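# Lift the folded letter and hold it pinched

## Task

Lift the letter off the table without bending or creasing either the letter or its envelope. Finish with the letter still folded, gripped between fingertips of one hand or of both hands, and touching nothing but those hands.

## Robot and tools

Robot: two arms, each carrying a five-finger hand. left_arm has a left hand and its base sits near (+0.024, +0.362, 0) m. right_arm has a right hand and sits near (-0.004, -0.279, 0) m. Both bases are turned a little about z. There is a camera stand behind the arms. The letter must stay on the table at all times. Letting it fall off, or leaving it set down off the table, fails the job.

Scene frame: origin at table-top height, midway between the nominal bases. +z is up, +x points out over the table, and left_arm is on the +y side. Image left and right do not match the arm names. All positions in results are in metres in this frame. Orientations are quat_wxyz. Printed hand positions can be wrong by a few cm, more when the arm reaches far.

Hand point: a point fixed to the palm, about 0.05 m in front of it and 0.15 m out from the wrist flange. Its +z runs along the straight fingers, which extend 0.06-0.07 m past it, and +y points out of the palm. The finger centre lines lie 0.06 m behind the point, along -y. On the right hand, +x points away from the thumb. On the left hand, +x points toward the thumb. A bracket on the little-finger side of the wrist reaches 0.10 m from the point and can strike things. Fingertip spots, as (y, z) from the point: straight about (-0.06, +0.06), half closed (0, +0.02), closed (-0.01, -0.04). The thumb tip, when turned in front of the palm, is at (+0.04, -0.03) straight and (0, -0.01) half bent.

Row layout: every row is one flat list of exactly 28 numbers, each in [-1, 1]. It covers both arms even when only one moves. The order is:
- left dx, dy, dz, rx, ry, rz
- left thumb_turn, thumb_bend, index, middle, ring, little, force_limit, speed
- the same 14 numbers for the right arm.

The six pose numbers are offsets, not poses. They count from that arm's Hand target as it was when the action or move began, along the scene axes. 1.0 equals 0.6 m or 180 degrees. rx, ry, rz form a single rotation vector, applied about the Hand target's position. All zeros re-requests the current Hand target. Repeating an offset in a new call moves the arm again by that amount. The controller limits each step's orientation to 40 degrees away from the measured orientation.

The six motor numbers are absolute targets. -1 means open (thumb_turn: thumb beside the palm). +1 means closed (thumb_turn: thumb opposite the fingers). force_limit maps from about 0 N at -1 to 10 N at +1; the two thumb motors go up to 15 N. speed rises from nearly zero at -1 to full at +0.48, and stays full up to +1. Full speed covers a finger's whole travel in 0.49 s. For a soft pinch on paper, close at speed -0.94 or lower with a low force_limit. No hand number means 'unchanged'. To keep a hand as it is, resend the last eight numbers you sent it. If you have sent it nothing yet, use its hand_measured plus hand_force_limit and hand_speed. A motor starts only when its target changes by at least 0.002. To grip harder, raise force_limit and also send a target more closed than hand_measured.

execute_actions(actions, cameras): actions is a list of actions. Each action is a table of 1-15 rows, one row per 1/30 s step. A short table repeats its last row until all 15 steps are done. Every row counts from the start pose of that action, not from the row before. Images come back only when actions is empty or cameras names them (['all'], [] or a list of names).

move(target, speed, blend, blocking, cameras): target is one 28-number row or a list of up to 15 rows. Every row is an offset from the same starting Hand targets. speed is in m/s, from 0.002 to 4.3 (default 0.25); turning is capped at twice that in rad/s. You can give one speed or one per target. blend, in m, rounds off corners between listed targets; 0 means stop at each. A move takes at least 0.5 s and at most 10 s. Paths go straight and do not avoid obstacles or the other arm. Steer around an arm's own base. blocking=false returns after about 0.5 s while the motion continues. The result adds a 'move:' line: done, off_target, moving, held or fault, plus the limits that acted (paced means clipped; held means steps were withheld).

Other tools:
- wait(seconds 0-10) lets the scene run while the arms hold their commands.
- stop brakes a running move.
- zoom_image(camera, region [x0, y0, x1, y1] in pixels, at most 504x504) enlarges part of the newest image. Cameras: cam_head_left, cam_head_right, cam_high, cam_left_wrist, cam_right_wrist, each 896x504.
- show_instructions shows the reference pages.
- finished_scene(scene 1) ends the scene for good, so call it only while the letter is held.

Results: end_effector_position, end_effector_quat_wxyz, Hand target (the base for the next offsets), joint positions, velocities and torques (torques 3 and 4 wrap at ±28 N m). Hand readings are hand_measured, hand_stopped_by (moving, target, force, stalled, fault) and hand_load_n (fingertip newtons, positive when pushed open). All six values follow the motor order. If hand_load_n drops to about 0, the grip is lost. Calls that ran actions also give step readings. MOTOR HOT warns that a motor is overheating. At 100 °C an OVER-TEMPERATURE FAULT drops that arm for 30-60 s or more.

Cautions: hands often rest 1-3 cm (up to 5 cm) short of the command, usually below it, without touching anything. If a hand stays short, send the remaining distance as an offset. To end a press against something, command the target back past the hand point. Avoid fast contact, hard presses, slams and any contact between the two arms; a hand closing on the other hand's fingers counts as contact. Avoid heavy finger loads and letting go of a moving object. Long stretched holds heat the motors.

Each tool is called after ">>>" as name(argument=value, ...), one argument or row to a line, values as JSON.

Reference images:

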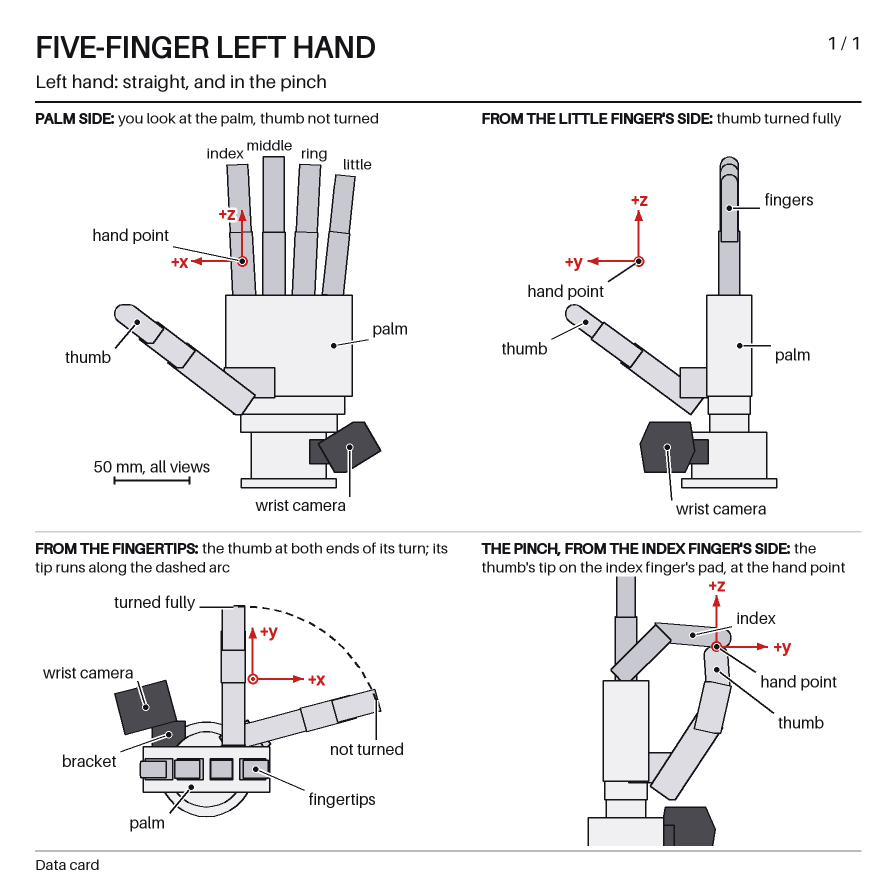

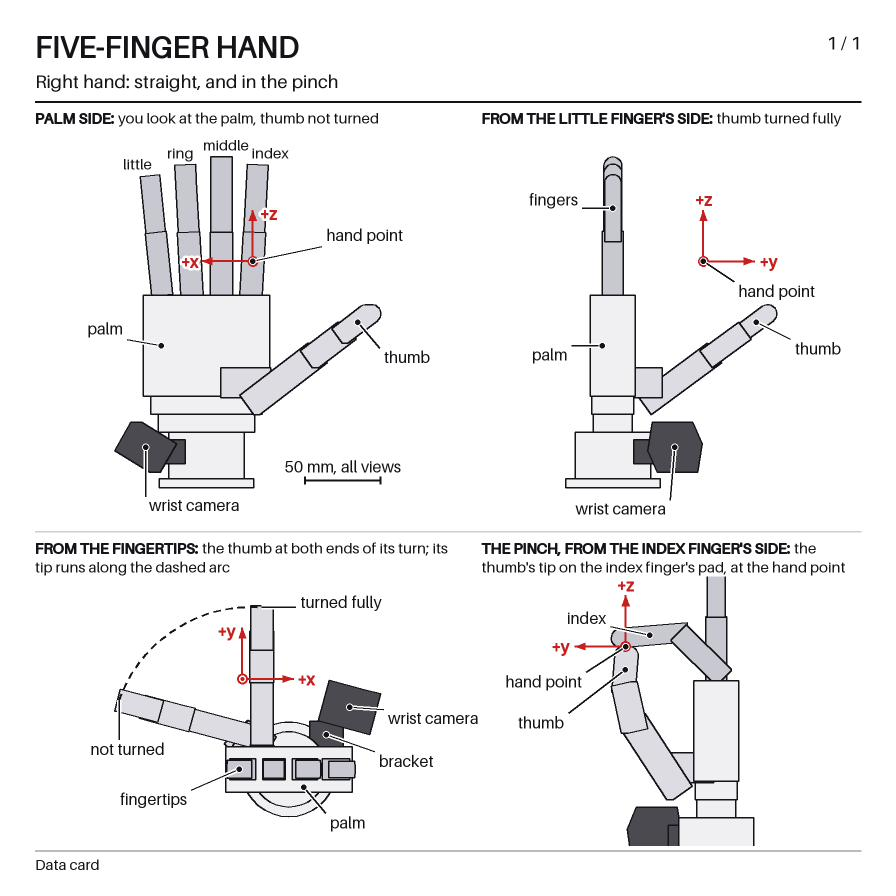

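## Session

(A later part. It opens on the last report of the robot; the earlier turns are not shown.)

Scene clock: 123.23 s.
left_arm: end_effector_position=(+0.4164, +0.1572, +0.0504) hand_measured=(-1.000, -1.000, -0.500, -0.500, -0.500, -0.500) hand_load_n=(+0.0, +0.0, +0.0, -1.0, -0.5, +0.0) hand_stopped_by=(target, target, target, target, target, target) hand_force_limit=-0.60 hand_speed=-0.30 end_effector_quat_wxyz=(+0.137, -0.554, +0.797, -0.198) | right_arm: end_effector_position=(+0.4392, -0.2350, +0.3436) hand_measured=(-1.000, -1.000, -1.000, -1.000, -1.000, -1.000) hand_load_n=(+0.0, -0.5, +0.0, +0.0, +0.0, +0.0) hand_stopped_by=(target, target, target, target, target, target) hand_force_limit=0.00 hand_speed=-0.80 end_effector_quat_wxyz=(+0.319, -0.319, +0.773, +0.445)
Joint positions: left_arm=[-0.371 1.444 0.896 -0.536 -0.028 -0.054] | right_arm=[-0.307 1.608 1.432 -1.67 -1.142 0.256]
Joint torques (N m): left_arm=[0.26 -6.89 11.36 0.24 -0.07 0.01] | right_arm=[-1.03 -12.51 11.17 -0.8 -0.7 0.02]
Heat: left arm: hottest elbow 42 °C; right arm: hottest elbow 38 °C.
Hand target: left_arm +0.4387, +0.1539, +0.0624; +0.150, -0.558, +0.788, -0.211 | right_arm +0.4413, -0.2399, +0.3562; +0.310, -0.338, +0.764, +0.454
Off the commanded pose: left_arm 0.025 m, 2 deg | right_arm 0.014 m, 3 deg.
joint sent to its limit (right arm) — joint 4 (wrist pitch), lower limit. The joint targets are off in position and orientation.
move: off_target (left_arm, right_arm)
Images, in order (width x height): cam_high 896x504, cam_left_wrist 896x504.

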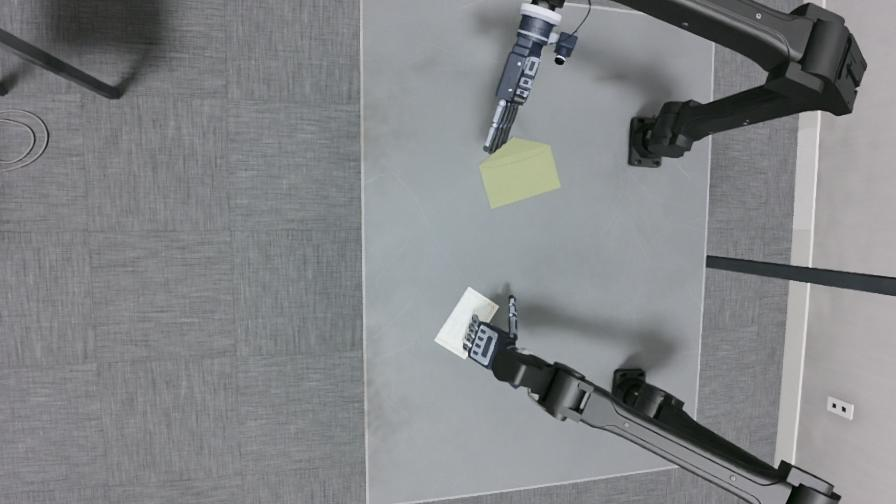

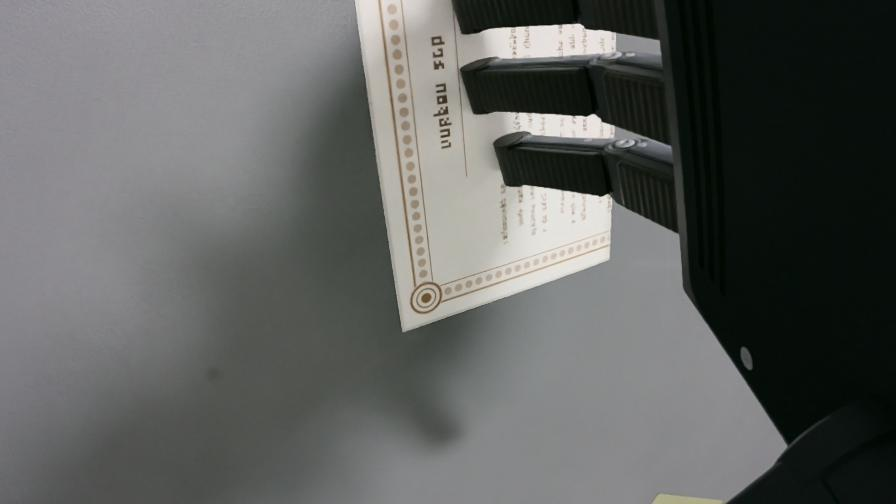

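>>> move(
  target=[
    [0.0522, 0.1337, 0.0, 0, 0, 0.0591, -1, -1, -0.5, -0.5, -0.5, -0.5, -0.6, -0.3, 0, 0, 0, 0, 0, 0, -1, -1, -1, -1, -1, -1, 0, -0.8],
    [0.0788, 0.2753, 0.0, 0, 0, 0.1186, -1, -1, -0.5, -0.5, -0.5, -0.5, -0.6, -0.3, 0, 0, 0, 0, 0, 0, -1, -1, -1, -1, -1, -1, 0, -0.8],
    [0.0788, 0.4183, 0.0, 0, 0, 0.1775, -1, -1, -0.5, -0.5, -0.5, -0.5, -0.6, -0.3, 0, 0, 0, 0, 0, 0, -1, -1, -1, -1, -1, -1, 0, -0.8],
  ],
  speed=0.13,
  blend=0.02,
  cameras=["cam_head_left", "cam_high", "cam_left_wrist"],
)

Scene clock: 131.20 s.
left_arm: end_effector_position=(+0.4654, +0.3974, +0.0504) hand_measured=(-1.000, -1.000, -0.500, -0.500, -0.500, -0.500) hand_load_n=(+0.0, +0.0, +0.0, -0.5, +0.0, +0.0) hand_stopped_by=(target, target, target, target, target, target) hand_force_limit=-0.60 hand_speed=-0.30 end_effector_quat_wxyz=(-0.187, +0.753, -0.612, +0.152) | right_arm: end_effector_position=(+0.4392, -0.2350, +0.3436) hand_measured=(-1.000, -1.000, -1.000, -1.000, -1.000, -1.000) hand_load_n=(+0.0, +0.0, +0.0, +0.0, +0.0, +0.0) hand_stopped_by=(target, target, target, target, target, target) hand_force_limit=0.00 hand_speed=-0.80 end_effector_quat_wxyz=(+0.319, -0.319, +0.773, +0.445)
Joint positions: left_arm=[0.19 1.444 0.896 -0.536 -0.028 -0.054] | right_arm=[-0.307 1.608 1.432 -1.67 -1.142 0.256]
Joint torques (N m): left_arm=[0.26 -6.95 11.34 0.24 -0.06 0.02] | right_arm=[-1.08 -12.51 11.19 -0.81 -0.7 0.02]
Heat: left arm: hottest elbow 42 °C; right arm: hottest elbow 38 °C.
Hand target: left_arm +0.4860, +0.4049, +0.0624; -0.202, +0.754, -0.604, +0.162 | right_arm +0.4413, -0.2399, +0.3562; +0.310, -0.338, +0.764, +0.454
Off the commanded pose: left_arm 0.025 m, 2 deg | right_arm 0.014 m, 3 deg.
joint sent to its limit (right arm) — joint 4 (wrist pitch), lower limit. The joint targets are off in position and orientation.
move: off_target (left_arm, right_arm)
Images, in order (width x height): cam_head_left 896x504, cam_high 896x504, cam_left_wrist 896x504.

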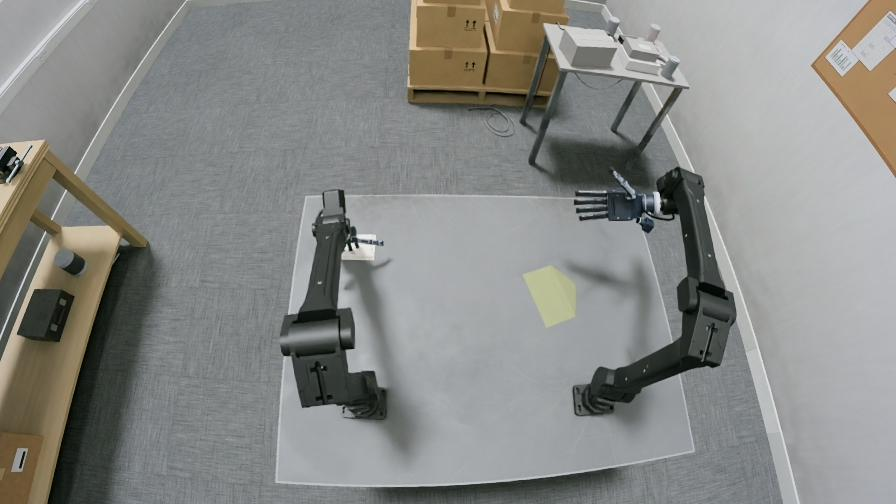

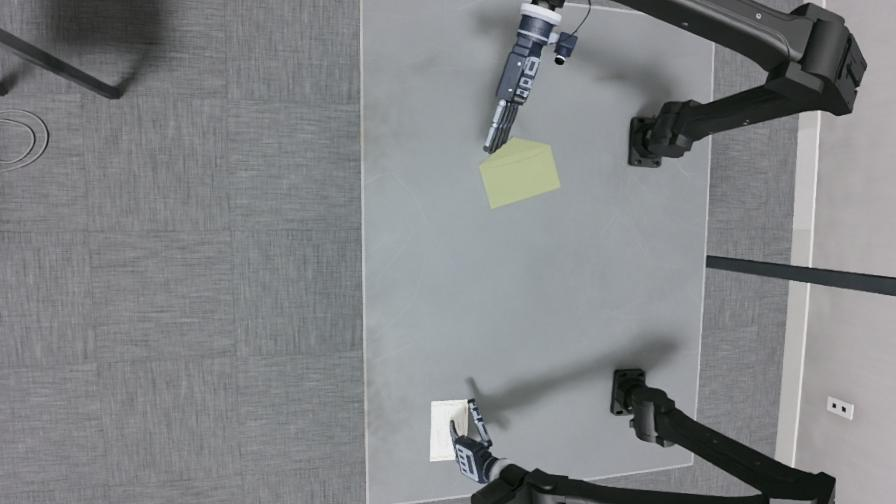

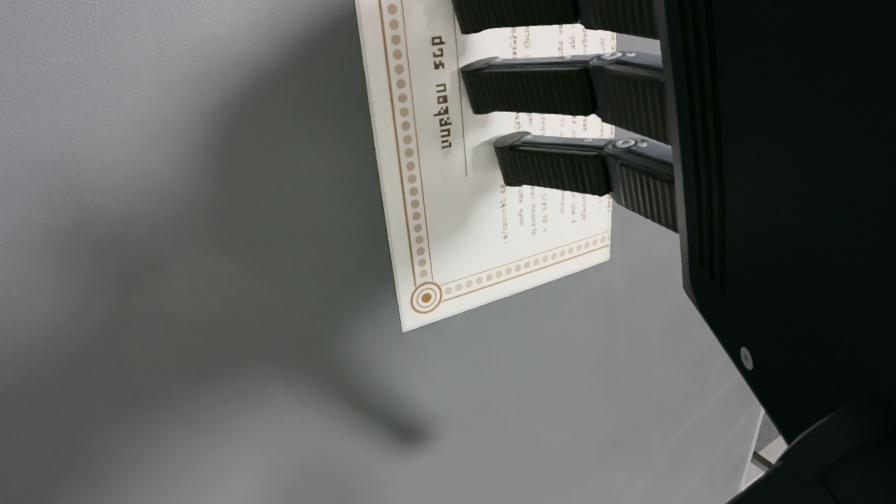

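>>> move(
  target=[0.0, 0.13, 0.0, 0, 0, 0, -1, -1, -0.5, -0.5, -1, -1, -0.6, -0.3, 0, 0, 0, 0, 0, 0, -1, -1, -1, -1, -1, -1, 0, -0.8],
  speed=0.13,
  cameras=["cam_head_left", "cam_high", "cam_left_wrist"],
)

>>> zoom_image(
  camera="cam_high",
  region=[360, 340, 600, 504],
)

Scene clock: 144.87 s.
left_arm: end_effector_position=(+0.4683, +0.4717, +0.0507) hand_measured=(-1.000, -1.000, -0.500, -0.500, -1.000, -1.000) hand_load_n=(-0.5, -0.5, +0.0, -1.0, +0.0, +0.0) hand_stopped_by=(target, target, target, target, target, target) hand_force_limit=-0.60 hand_speed=-0.30 end_effector_quat_wxyz=(-0.187, +0.759, -0.604, +0.156) | right_arm: end_effector_position=(+0.4392, -0.2350, +0.3436) hand_measured=(-1.000, -1.000, -1.000, -1.000, -1.000, -1.000) hand_load_n=(+0.0, +0.0, +0.0, +0.0, +0.0, +0.0) hand_stopped_by=(target, target, target, target, target, target) hand_force_limit=0.00 hand_speed=-0.80 end_effector_quat_wxyz=(+0.319, -0.319, +0.773, +0.445)
Joint positions: left_arm=[0.368 1.49 0.945 -0.536 0.056 0.082] | right_arm=[-0.307 1.608 1.432 -1.67 -1.142 0.256]
Joint torques (N m): left_arm=[0.21 -7.59 11.52 -0.01 0.16 0.22] | right_arm=[-1.03 -12.51 11.17 -0.83 -0.7 0.02]
Heat: left arm: hottest elbow 43 °C; right arm: hottest elbow 38 °C.
Hand target: left_arm +0.4860, +0.4829, +0.0624; -0.202, +0.754, -0.604, +0.162 | right_arm +0.4413, -0.2399, +0.3562; +0.310, -0.338, +0.764, +0.454
Off the commanded pose: left_arm 0.024 m, 2 deg | right_arm 0.014 m, 3 deg.
joint sent to its limit (right arm) — joint 4 (wrist pitch), lower limit. The joint targets are off in position and orientation.
move: off_target (left_arm, right_arm)
Images, in order (width x height): cam_head_left 896x504, cam_high 896x504, cam_left_wrist 896x504.

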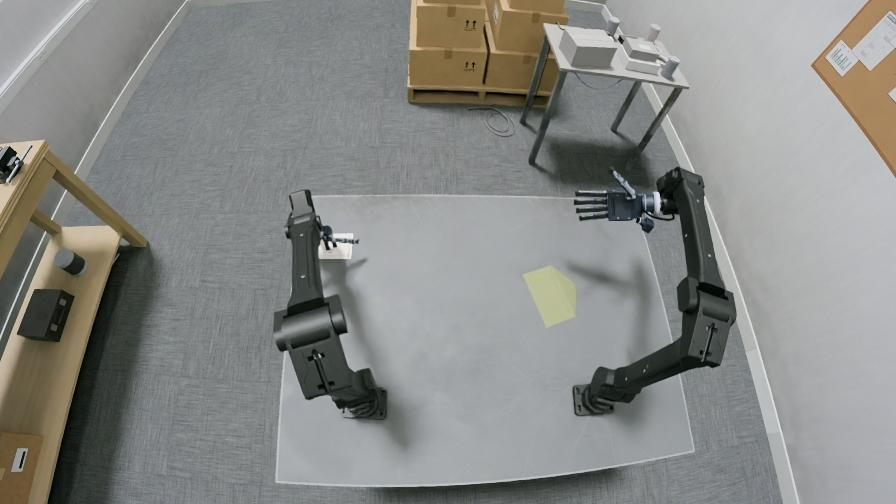

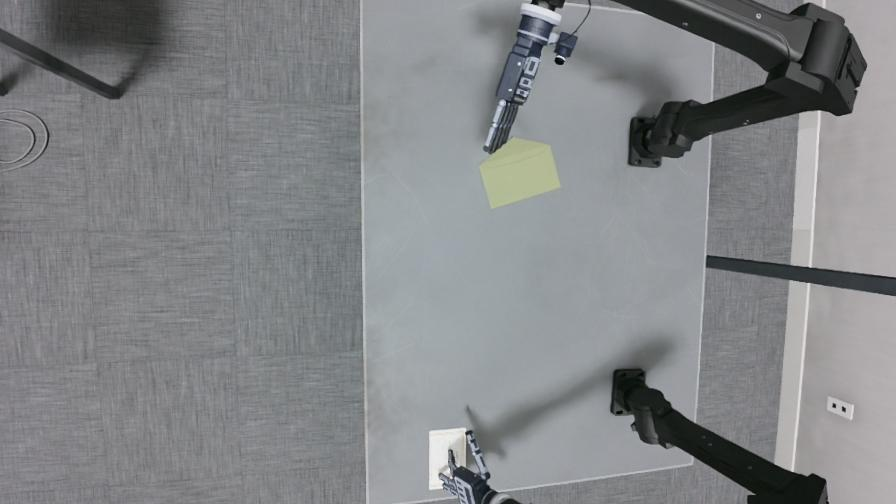

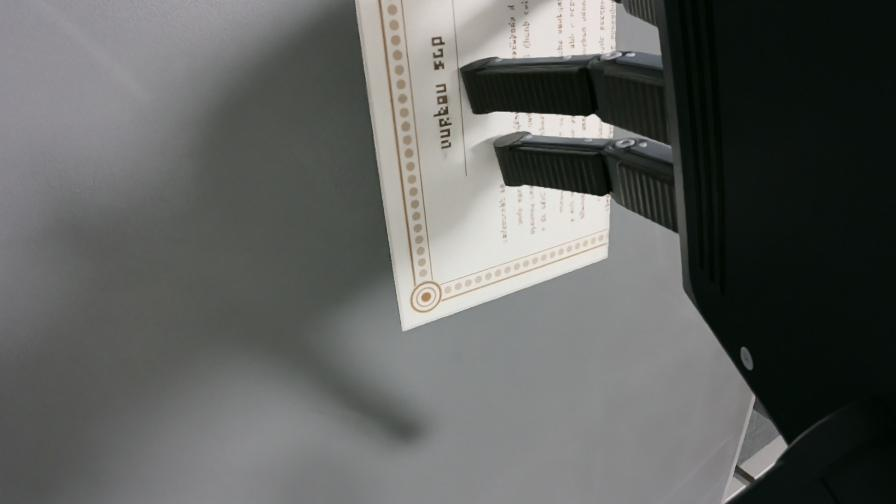

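Scaled by 2.100 from the camera's 896x504 image, which has a finer 1280x720 frame.

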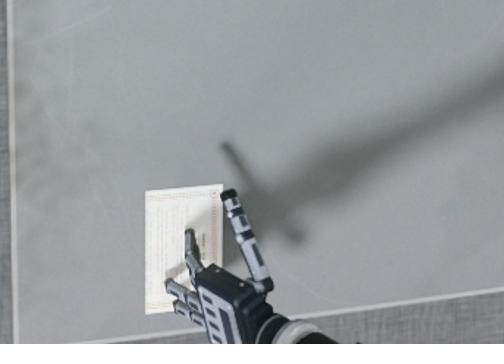

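>>> move(
  target=[0.0, 0.125, 0.0, 0, 0, 0, -1, -1, -0.5, -0.5, -1, -1, -0.6, -0.3, 0, 0, 0, 0, 0, 0, -1, -1, -1, -1, -1, -1, 0, -0.8],
  speed=0.13,
  cameras=["cam_head_left", "cam_head_right", "cam_high", "cam_left_wrist"],
)

>>> zoom_image(
  camera="cam_high",
  region=[360, 340, 600, 504],
)

>>> zoom_image(
  camera="cam_head_left",
  region=[260, 180, 400, 300],
)

Scene clock: 149.50 s.
left_arm: end_effector_position=(+0.4714, +0.5457, +0.0504) hand_measured=(-1.000, -1.000, -0.500, -0.500, -1.000, -1.000) hand_load_n=(+0.0, +0.0, +0.0, -0.5, +0.0, +0.0) hand_stopped_by=(target, target, target, target, target, target) hand_force_limit=-0.60 hand_speed=-0.30 end_effector_quat_wxyz=(-0.189, +0.759, -0.602, +0.158) | right_arm: end_effector_position=(+0.4392, -0.2350, +0.3436) hand_measured=(-1.000, -1.000, -1.000, -1.000, -1.000, -1.000) hand_load_n=(+0.0, +0.0, +0.0, +0.0, +0.0, +0.0) hand_stopped_by=(target, target, target, target, target, target) hand_force_limit=0.00 hand_speed=-0.80 end_effector_quat_wxyz=(+0.319, -0.319, +0.773, +0.445)
Joint positions: left_arm=[0.523 1.566 1.031 -0.553 0.13 0.216] | right_arm=[-0.307 1.608 1.432 -1.67 -1.142 0.256]
Joint torques (N m): left_arm=[0.15 -8.76 11.64 -0.42 0.18 0.21] | right_arm=[-0.97 -12.51 11.17 -0.79 -0.69 0.02]
Heat: left arm: hottest elbow 43 °C; right arm: hottest elbow 38 °C.
Hand target: left_arm +0.4860, +0.5579, +0.0624; -0.202, +0.754, -0.604, +0.162 | right_arm +0.4413, -0.2399, +0.3562; +0.310, -0.338, +0.764, +0.454
Off the commanded pose: left_arm 0.022 m, 2 deg | right_arm 0.014 m, 3 deg.
joint sent to its limit (right arm) — joint 4 (wrist pitch), lower limit. The joint targets are off in position and orientation.
move: off_target (left_arm, right_arm)
Images, in order (width x height): cam_head_left 896x504, cam_head_right 896x504, cam_high 896x504, cam_left_wrist 896x504.

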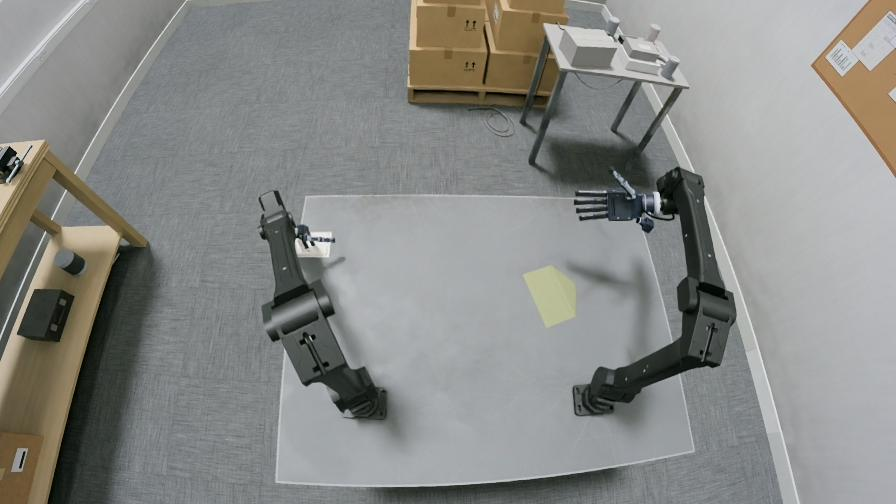

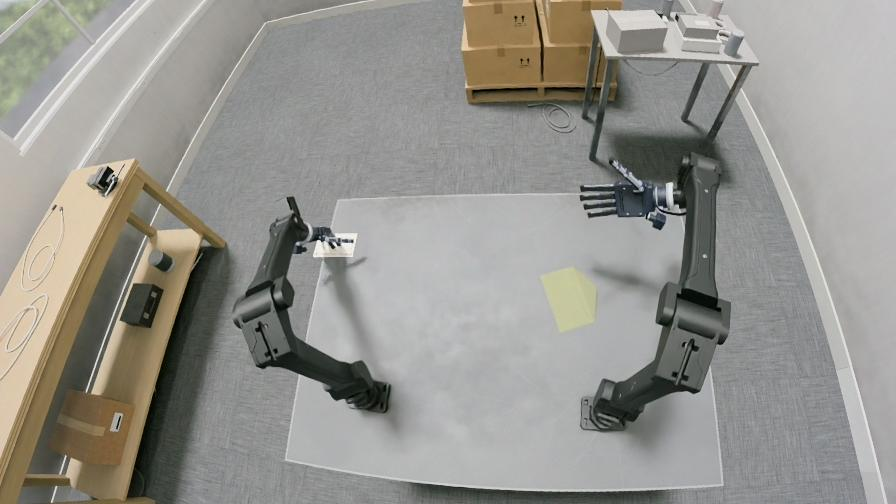

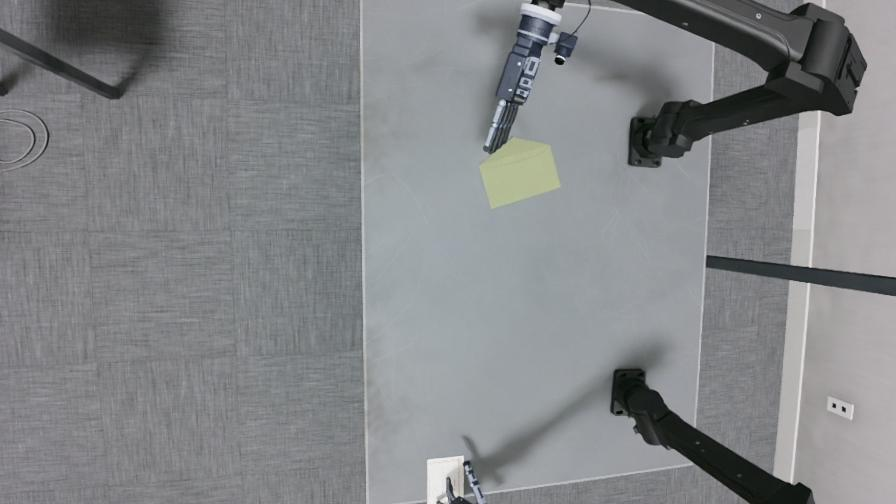

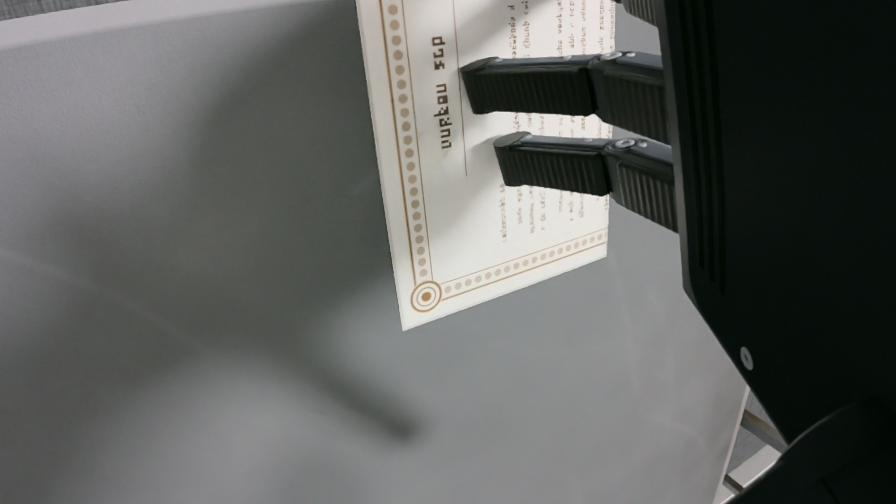

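Scaled by 2.100 from the camera's 896x504 image, which has a finer 1280x720 frame.

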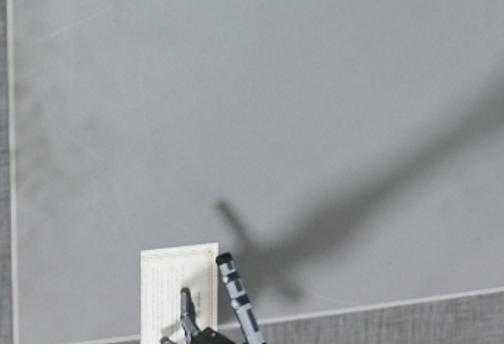

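Scaled by 3.600 from the camera's 896x504 image, which has a finer 1280x720 frame.

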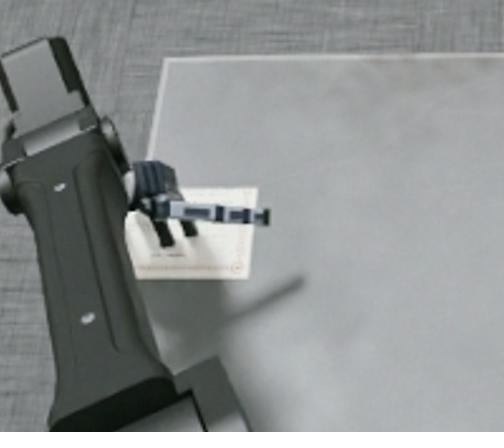

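>>> zoom_image(
  camera="cam_head_right",
  region=[280, 190, 400, 290],
)

Scaled by 4.200 from the camera's 896x504 image, which has a finer 1280x720 frame.

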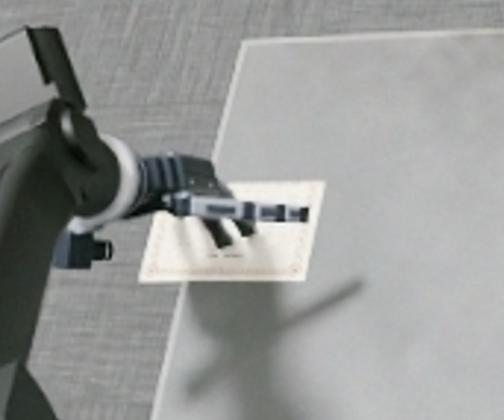

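>>> move(
  target=[0.0, 0.023, 0.0, 0, 0, 0, -1, -1, -0.5, -0.5, -1, -1, -0.6, -0.3, 0, 0, 0, 0, 0, 0, -1, -1, -1, -1, -1, -1, 0, -0.8],
  speed=0.1,
  cameras=["cam_head_right"],
)

>>> zoom_image(
  camera="cam_head_right",
  region=[280, 190, 400, 290],
)

Scene clock: 157.37 s.
left_arm: end_effector_position=(+0.4736, +0.5541, +0.0503) hand_measured=(-1.000, -1.000, -0.500, -0.500, -1.000, -1.000) hand_load_n=(+0.0, +0.0, +0.0, -0.5, +0.0, +0.0) hand_stopped_by=(target, target, target, target, target, target) hand_force_limit=-0.60 hand_speed=-0.30 end_effector_quat_wxyz=(-0.187, +0.757, -0.605, +0.161) | right_arm: end_effector_position=(+0.4392, -0.2350, +0.3436) hand_measured=(-1.000, -1.000, -1.000, -1.000, -1.000, -1.000) hand_load_n=(+0.0, +0.0, +0.0, +0.0, +0.0, +0.0) hand_stopped_by=(target, target, target, target, target, target) hand_force_limit=0.00 hand_speed=-0.80 end_effector_quat_wxyz=(+0.319, -0.319, +0.773, +0.445)
Joint positions: left_arm=[0.54 1.582 1.051 -0.561 0.147 0.237] | right_arm=[-0.307 1.608 1.432 -1.67 -1.142 0.256]
Joint torques (N m): left_arm=[0.5 -8.94 11.71 -0.39 0.15 0.23] | right_arm=[-1.08 -12.51 11.17 -0.8 -0.7 0.02]
Heat: left arm: hottest elbow 43 °C; right arm: hottest elbow 38 °C.
Hand target: left_arm +0.4860, +0.5717, +0.0624; -0.202, +0.754, -0.604, +0.162 | right_arm +0.4413, -0.2399, +0.3562; +0.310, -0.338, +0.764, +0.454
Off the commanded pose: left_arm 0.025 m, 2 deg | right_arm 0.014 m, 3 deg.
joint sent to its limit (right arm) — joint 4 (wrist pitch), lower limit. The joint targets are off in position and orientation.
move: off_target (left_arm, right_arm)
Images, in order (width x height): cam_head_right 896x504.

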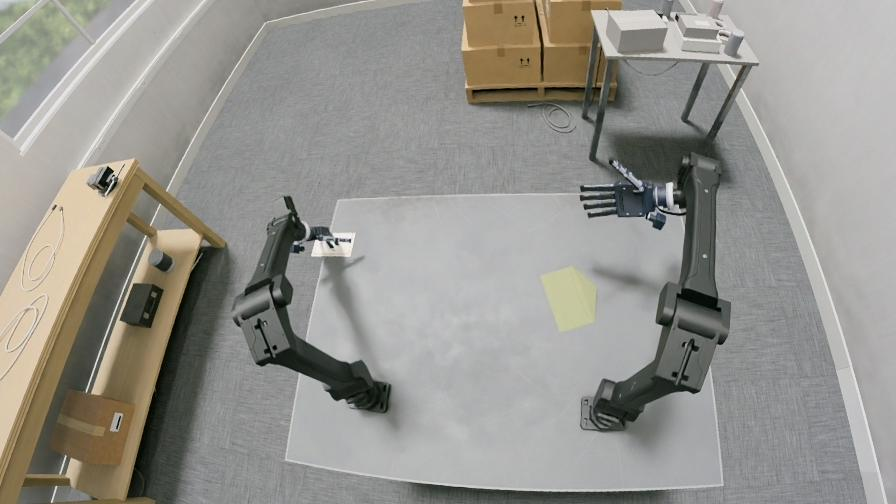

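Scaled by 4.200 from the camera's 896x504 image, which has a finer 1280x720 frame.

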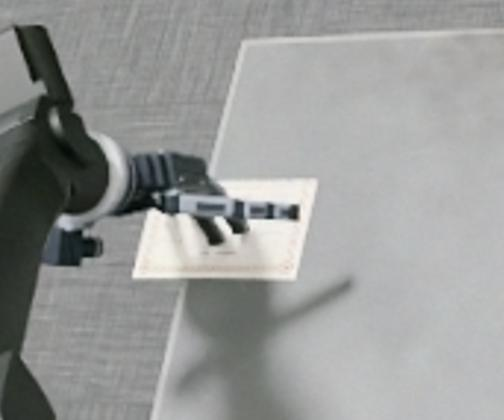

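>>> move(
  target=[
    [0.0, 0.0, 0.1, 0, 0, 0, -1, -1, -0.5, -0.5, -1, -1, -0.6, -0.3, 0, 0, 0, 0, 0, 0, -1, -1, -1, -1, -1, -1, 0, -0.8],
    [0.09, 0.28, 0.163, -0.1402, 0.1125, 0.4192, 1, -0.6, -0.3, -0.3, -1, -1, -0.6, 0.2, 0, 0, 0, 0, 0, 0, -1, -1, -1, -1, -1, -1, 0, -0.8],
  ],
  speed=[0.1, 0.3],
  blend=[0.01, 0],
  cameras=["all"],
)

>>> zoom_image(
  camera="cam_head_right",
  region=[260, 170, 400, 290],
)

Scene clock: 179.70 s.
left_arm: end_effector_position=(+0.5308, +0.7259, +0.1405) hand_measured=(+1.000, -0.600, -0.300, -0.300, -1.000, -1.000) hand_load_n=(+0.0, +0.0, +0.0, +0.0, +0.0, +0.0) hand_stopped_by=(target, target, target, target, target, target) hand_force_limit=-0.60 hand_speed=0.20 end_effector_quat_wxyz=(+0.016, +1.000, -0.007, -0.018) | right_arm: end_effector_position=(+0.4392, -0.2350, +0.3436) hand_measured=(-1.000, -1.000, -1.000, -1.000, -1.000, -1.000) hand_load_n=(+0.0, +0.0, +0.0, +0.0, +0.0, +0.0) hand_stopped_by=(target, target, target, target, target, target) hand_force_limit=0.00 hand_speed=-0.80 end_effector_quat_wxyz=(+0.319, -0.319, +0.773, +0.445)
Joint positions: left_arm=[0.773 2.093 2.048 -1.575 -0.001 -0.829] | right_arm=[-0.307 1.608 1.432 -1.67 -1.142 0.256]
Joint torques (N m): left_arm=[-0.21 -16.44 12.94 -1.31 0.1 0] | right_arm=[-1.03 -12.51 11.17 -0.8 -0.69 0.02]
Heat: left arm: hottest elbow 45 °C; right arm: hottest elbow 39 °C.
Hand target: left_arm +0.5400, +0.7397, +0.1602; +0.000, +1.000, -0.001, +0.000 | right_arm +0.4413, -0.2399, +0.3562; +0.310, -0.338, +0.764, +0.454
Off the commanded pose: left_arm 0.026 m, 3 deg | right_arm 0.014 m, 3 deg.
joint sent to its limit (right arm) — joint 4 (wrist pitch), lower limit. The joint targets are off in position and orientation.
move: off_target (left_arm, right_arm); target 2's new numbers were sent with left_arm's hand 0.026 m and 3 deg from that target

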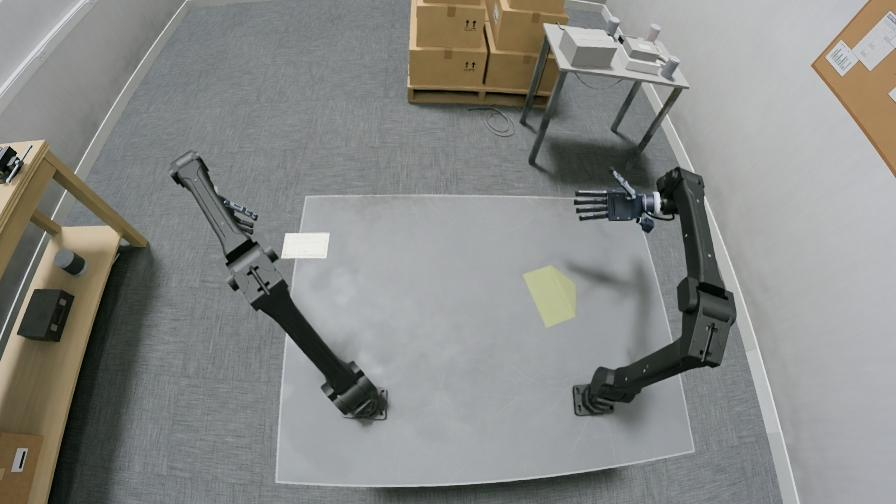

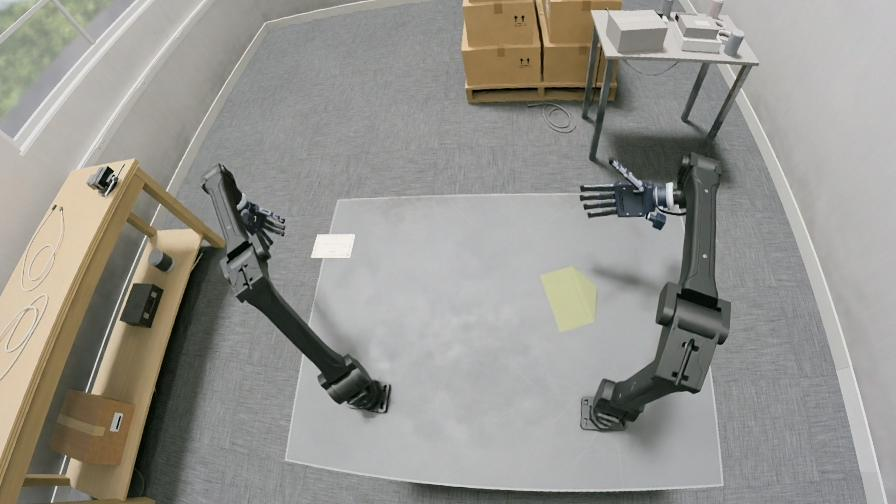

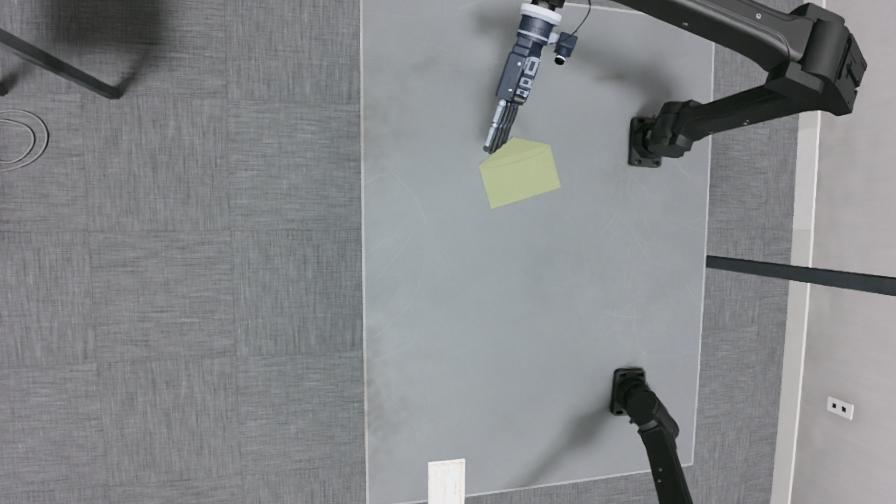

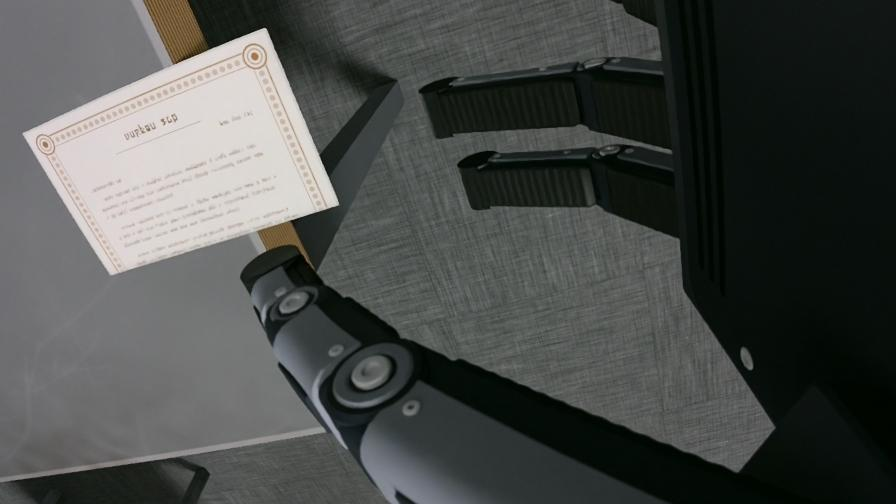

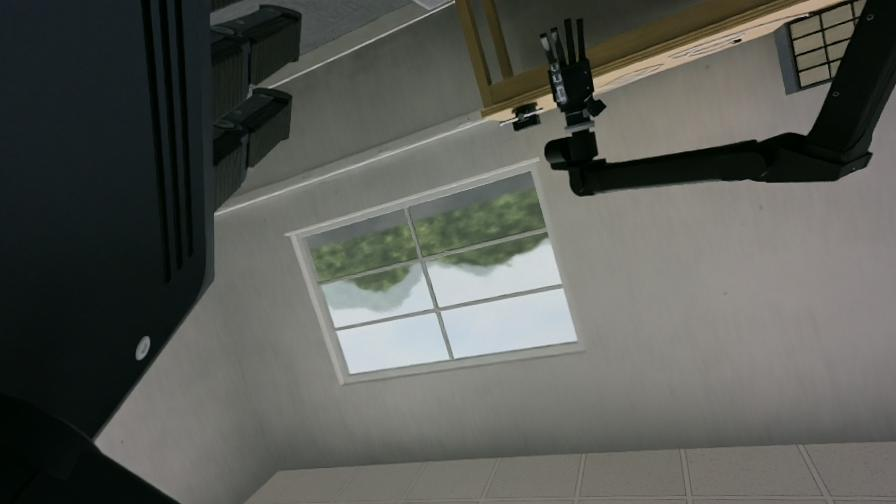

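Scaled by 3.600 from the camera's 896x504 image, which has a finer 1280x720 frame.

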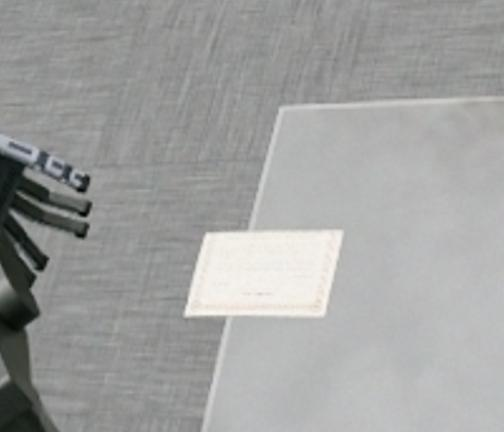

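>>> move(
  target=[0.0, -0.01, -0.222, 0, 0, 0, 1, -0.6, -0.3, -0.3, -1, -1, -0.6, 0.2, 0, 0, 0, 0, 0, 0, -1, -1, -1, -1, -1, -1, 0, -0.8],
  speed=0.2,
  cameras=["cam_head_left", "cam_head_right", "cam_left_wrist"],
)

>>> zoom_image(
  camera="cam_head_right",
  region=[260, 170, 400, 290],
)

Scene clock: 187.50 s.
left_arm: end_effector_position=(+0.5320, +0.7270, +0.0174) hand_measured=(+1.000, -0.600, -0.300, -0.300, -1.000, -1.000) hand_load_n=(+0.0, +0.0, +0.0, +0.0, +0.0, +0.0) hand_stopped_by=(target, target, target, target, target, target) hand_force_limit=-0.60 hand_speed=0.20 end_effector_quat_wxyz=(+0.012, +1.000, -0.007, -0.014) | right_arm: end_effector_position=(+0.4392, -0.2350, +0.3436) hand_measured=(-1.000, -1.000, -1.000, -1.000, -1.000, -1.000) hand_load_n=(+0.0, +0.0, +0.0, +0.0, +0.0, +0.5) hand_stopped_by=(target, target, target, target, target, target) hand_force_limit=0.00 hand_speed=-0.80 end_effector_quat_wxyz=(+0.319, -0.319, +0.773, +0.445)
Joint positions: left_arm=[0.773 2.158 1.829 -1.279 -0.001 -0.829] | right_arm=[-0.307 1.608 1.432 -1.67 -1.142 0.256]
Joint torques (N m): left_arm=[-0.85 -17.61 8.54 -0.39 0.1 -0.01] | right_arm=[-0.97 -12.63 11.18 -0.81 -0.7 0.02]
Heat: left arm: hottest elbow 45 °C; right arm: hottest elbow 39 °C.
Hand target: left_arm +0.5400, +0.7337, +0.0270; +0.000, +1.000, -0.001, +0.000 | right_arm +0.4413, -0.2399, +0.3562; +0.310, -0.338, +0.764, +0.454
Off the commanded pose: left_arm 0.014 m, 2 deg | right_arm 0.014 m, 3 deg.
joint sent to its limit (right arm) — joint 4 (wrist pitch), lower limit. The joint targets are off in position and orientation.
move: off_target (left_arm, right_arm)
Images, in order (width x height): cam_head_left 896x504, cam_head_right 896x504, cam_left_wrist 896x504.

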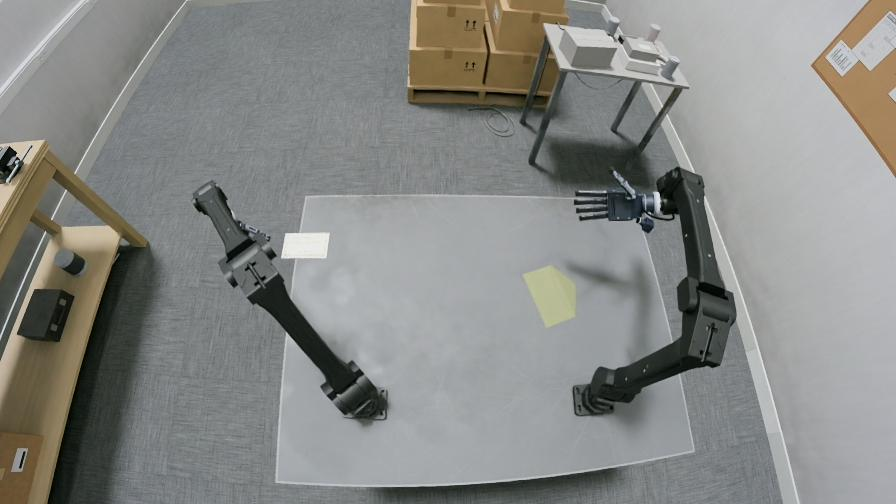

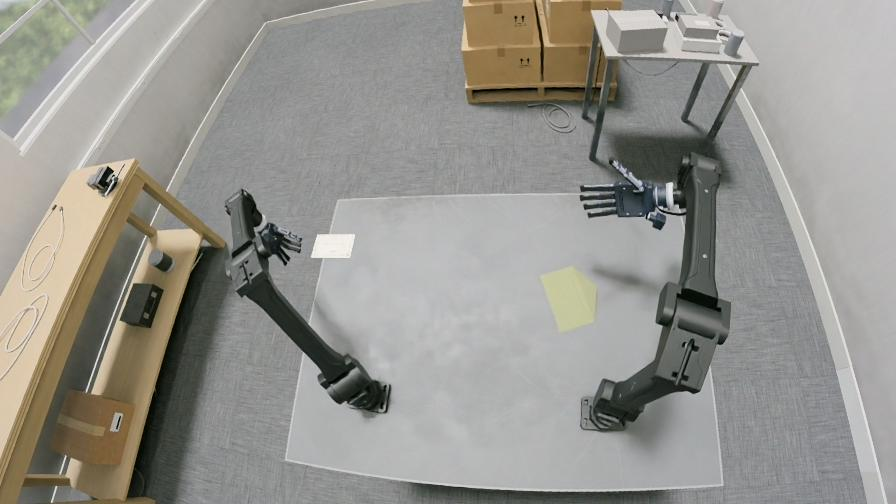

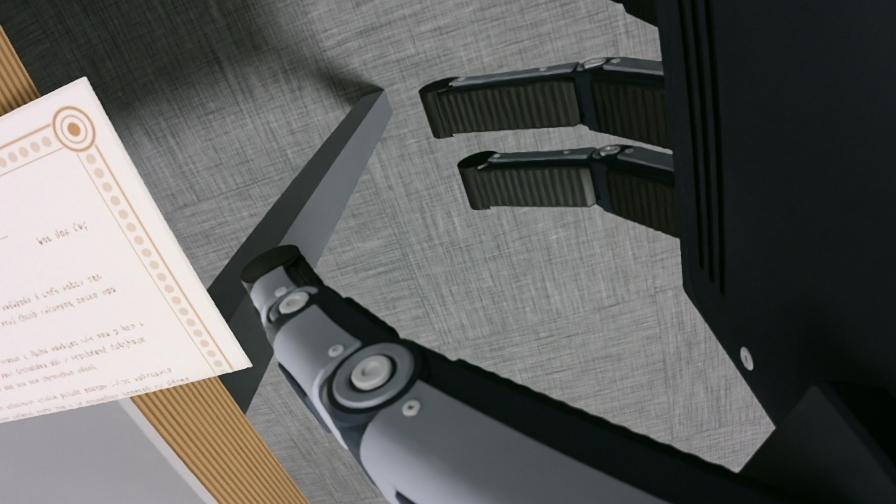

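Scaled by 3.600 from the camera's 896x504 image, which has a finer 1280x720 frame.

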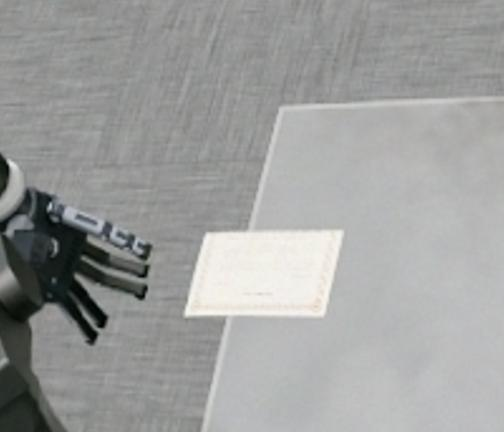

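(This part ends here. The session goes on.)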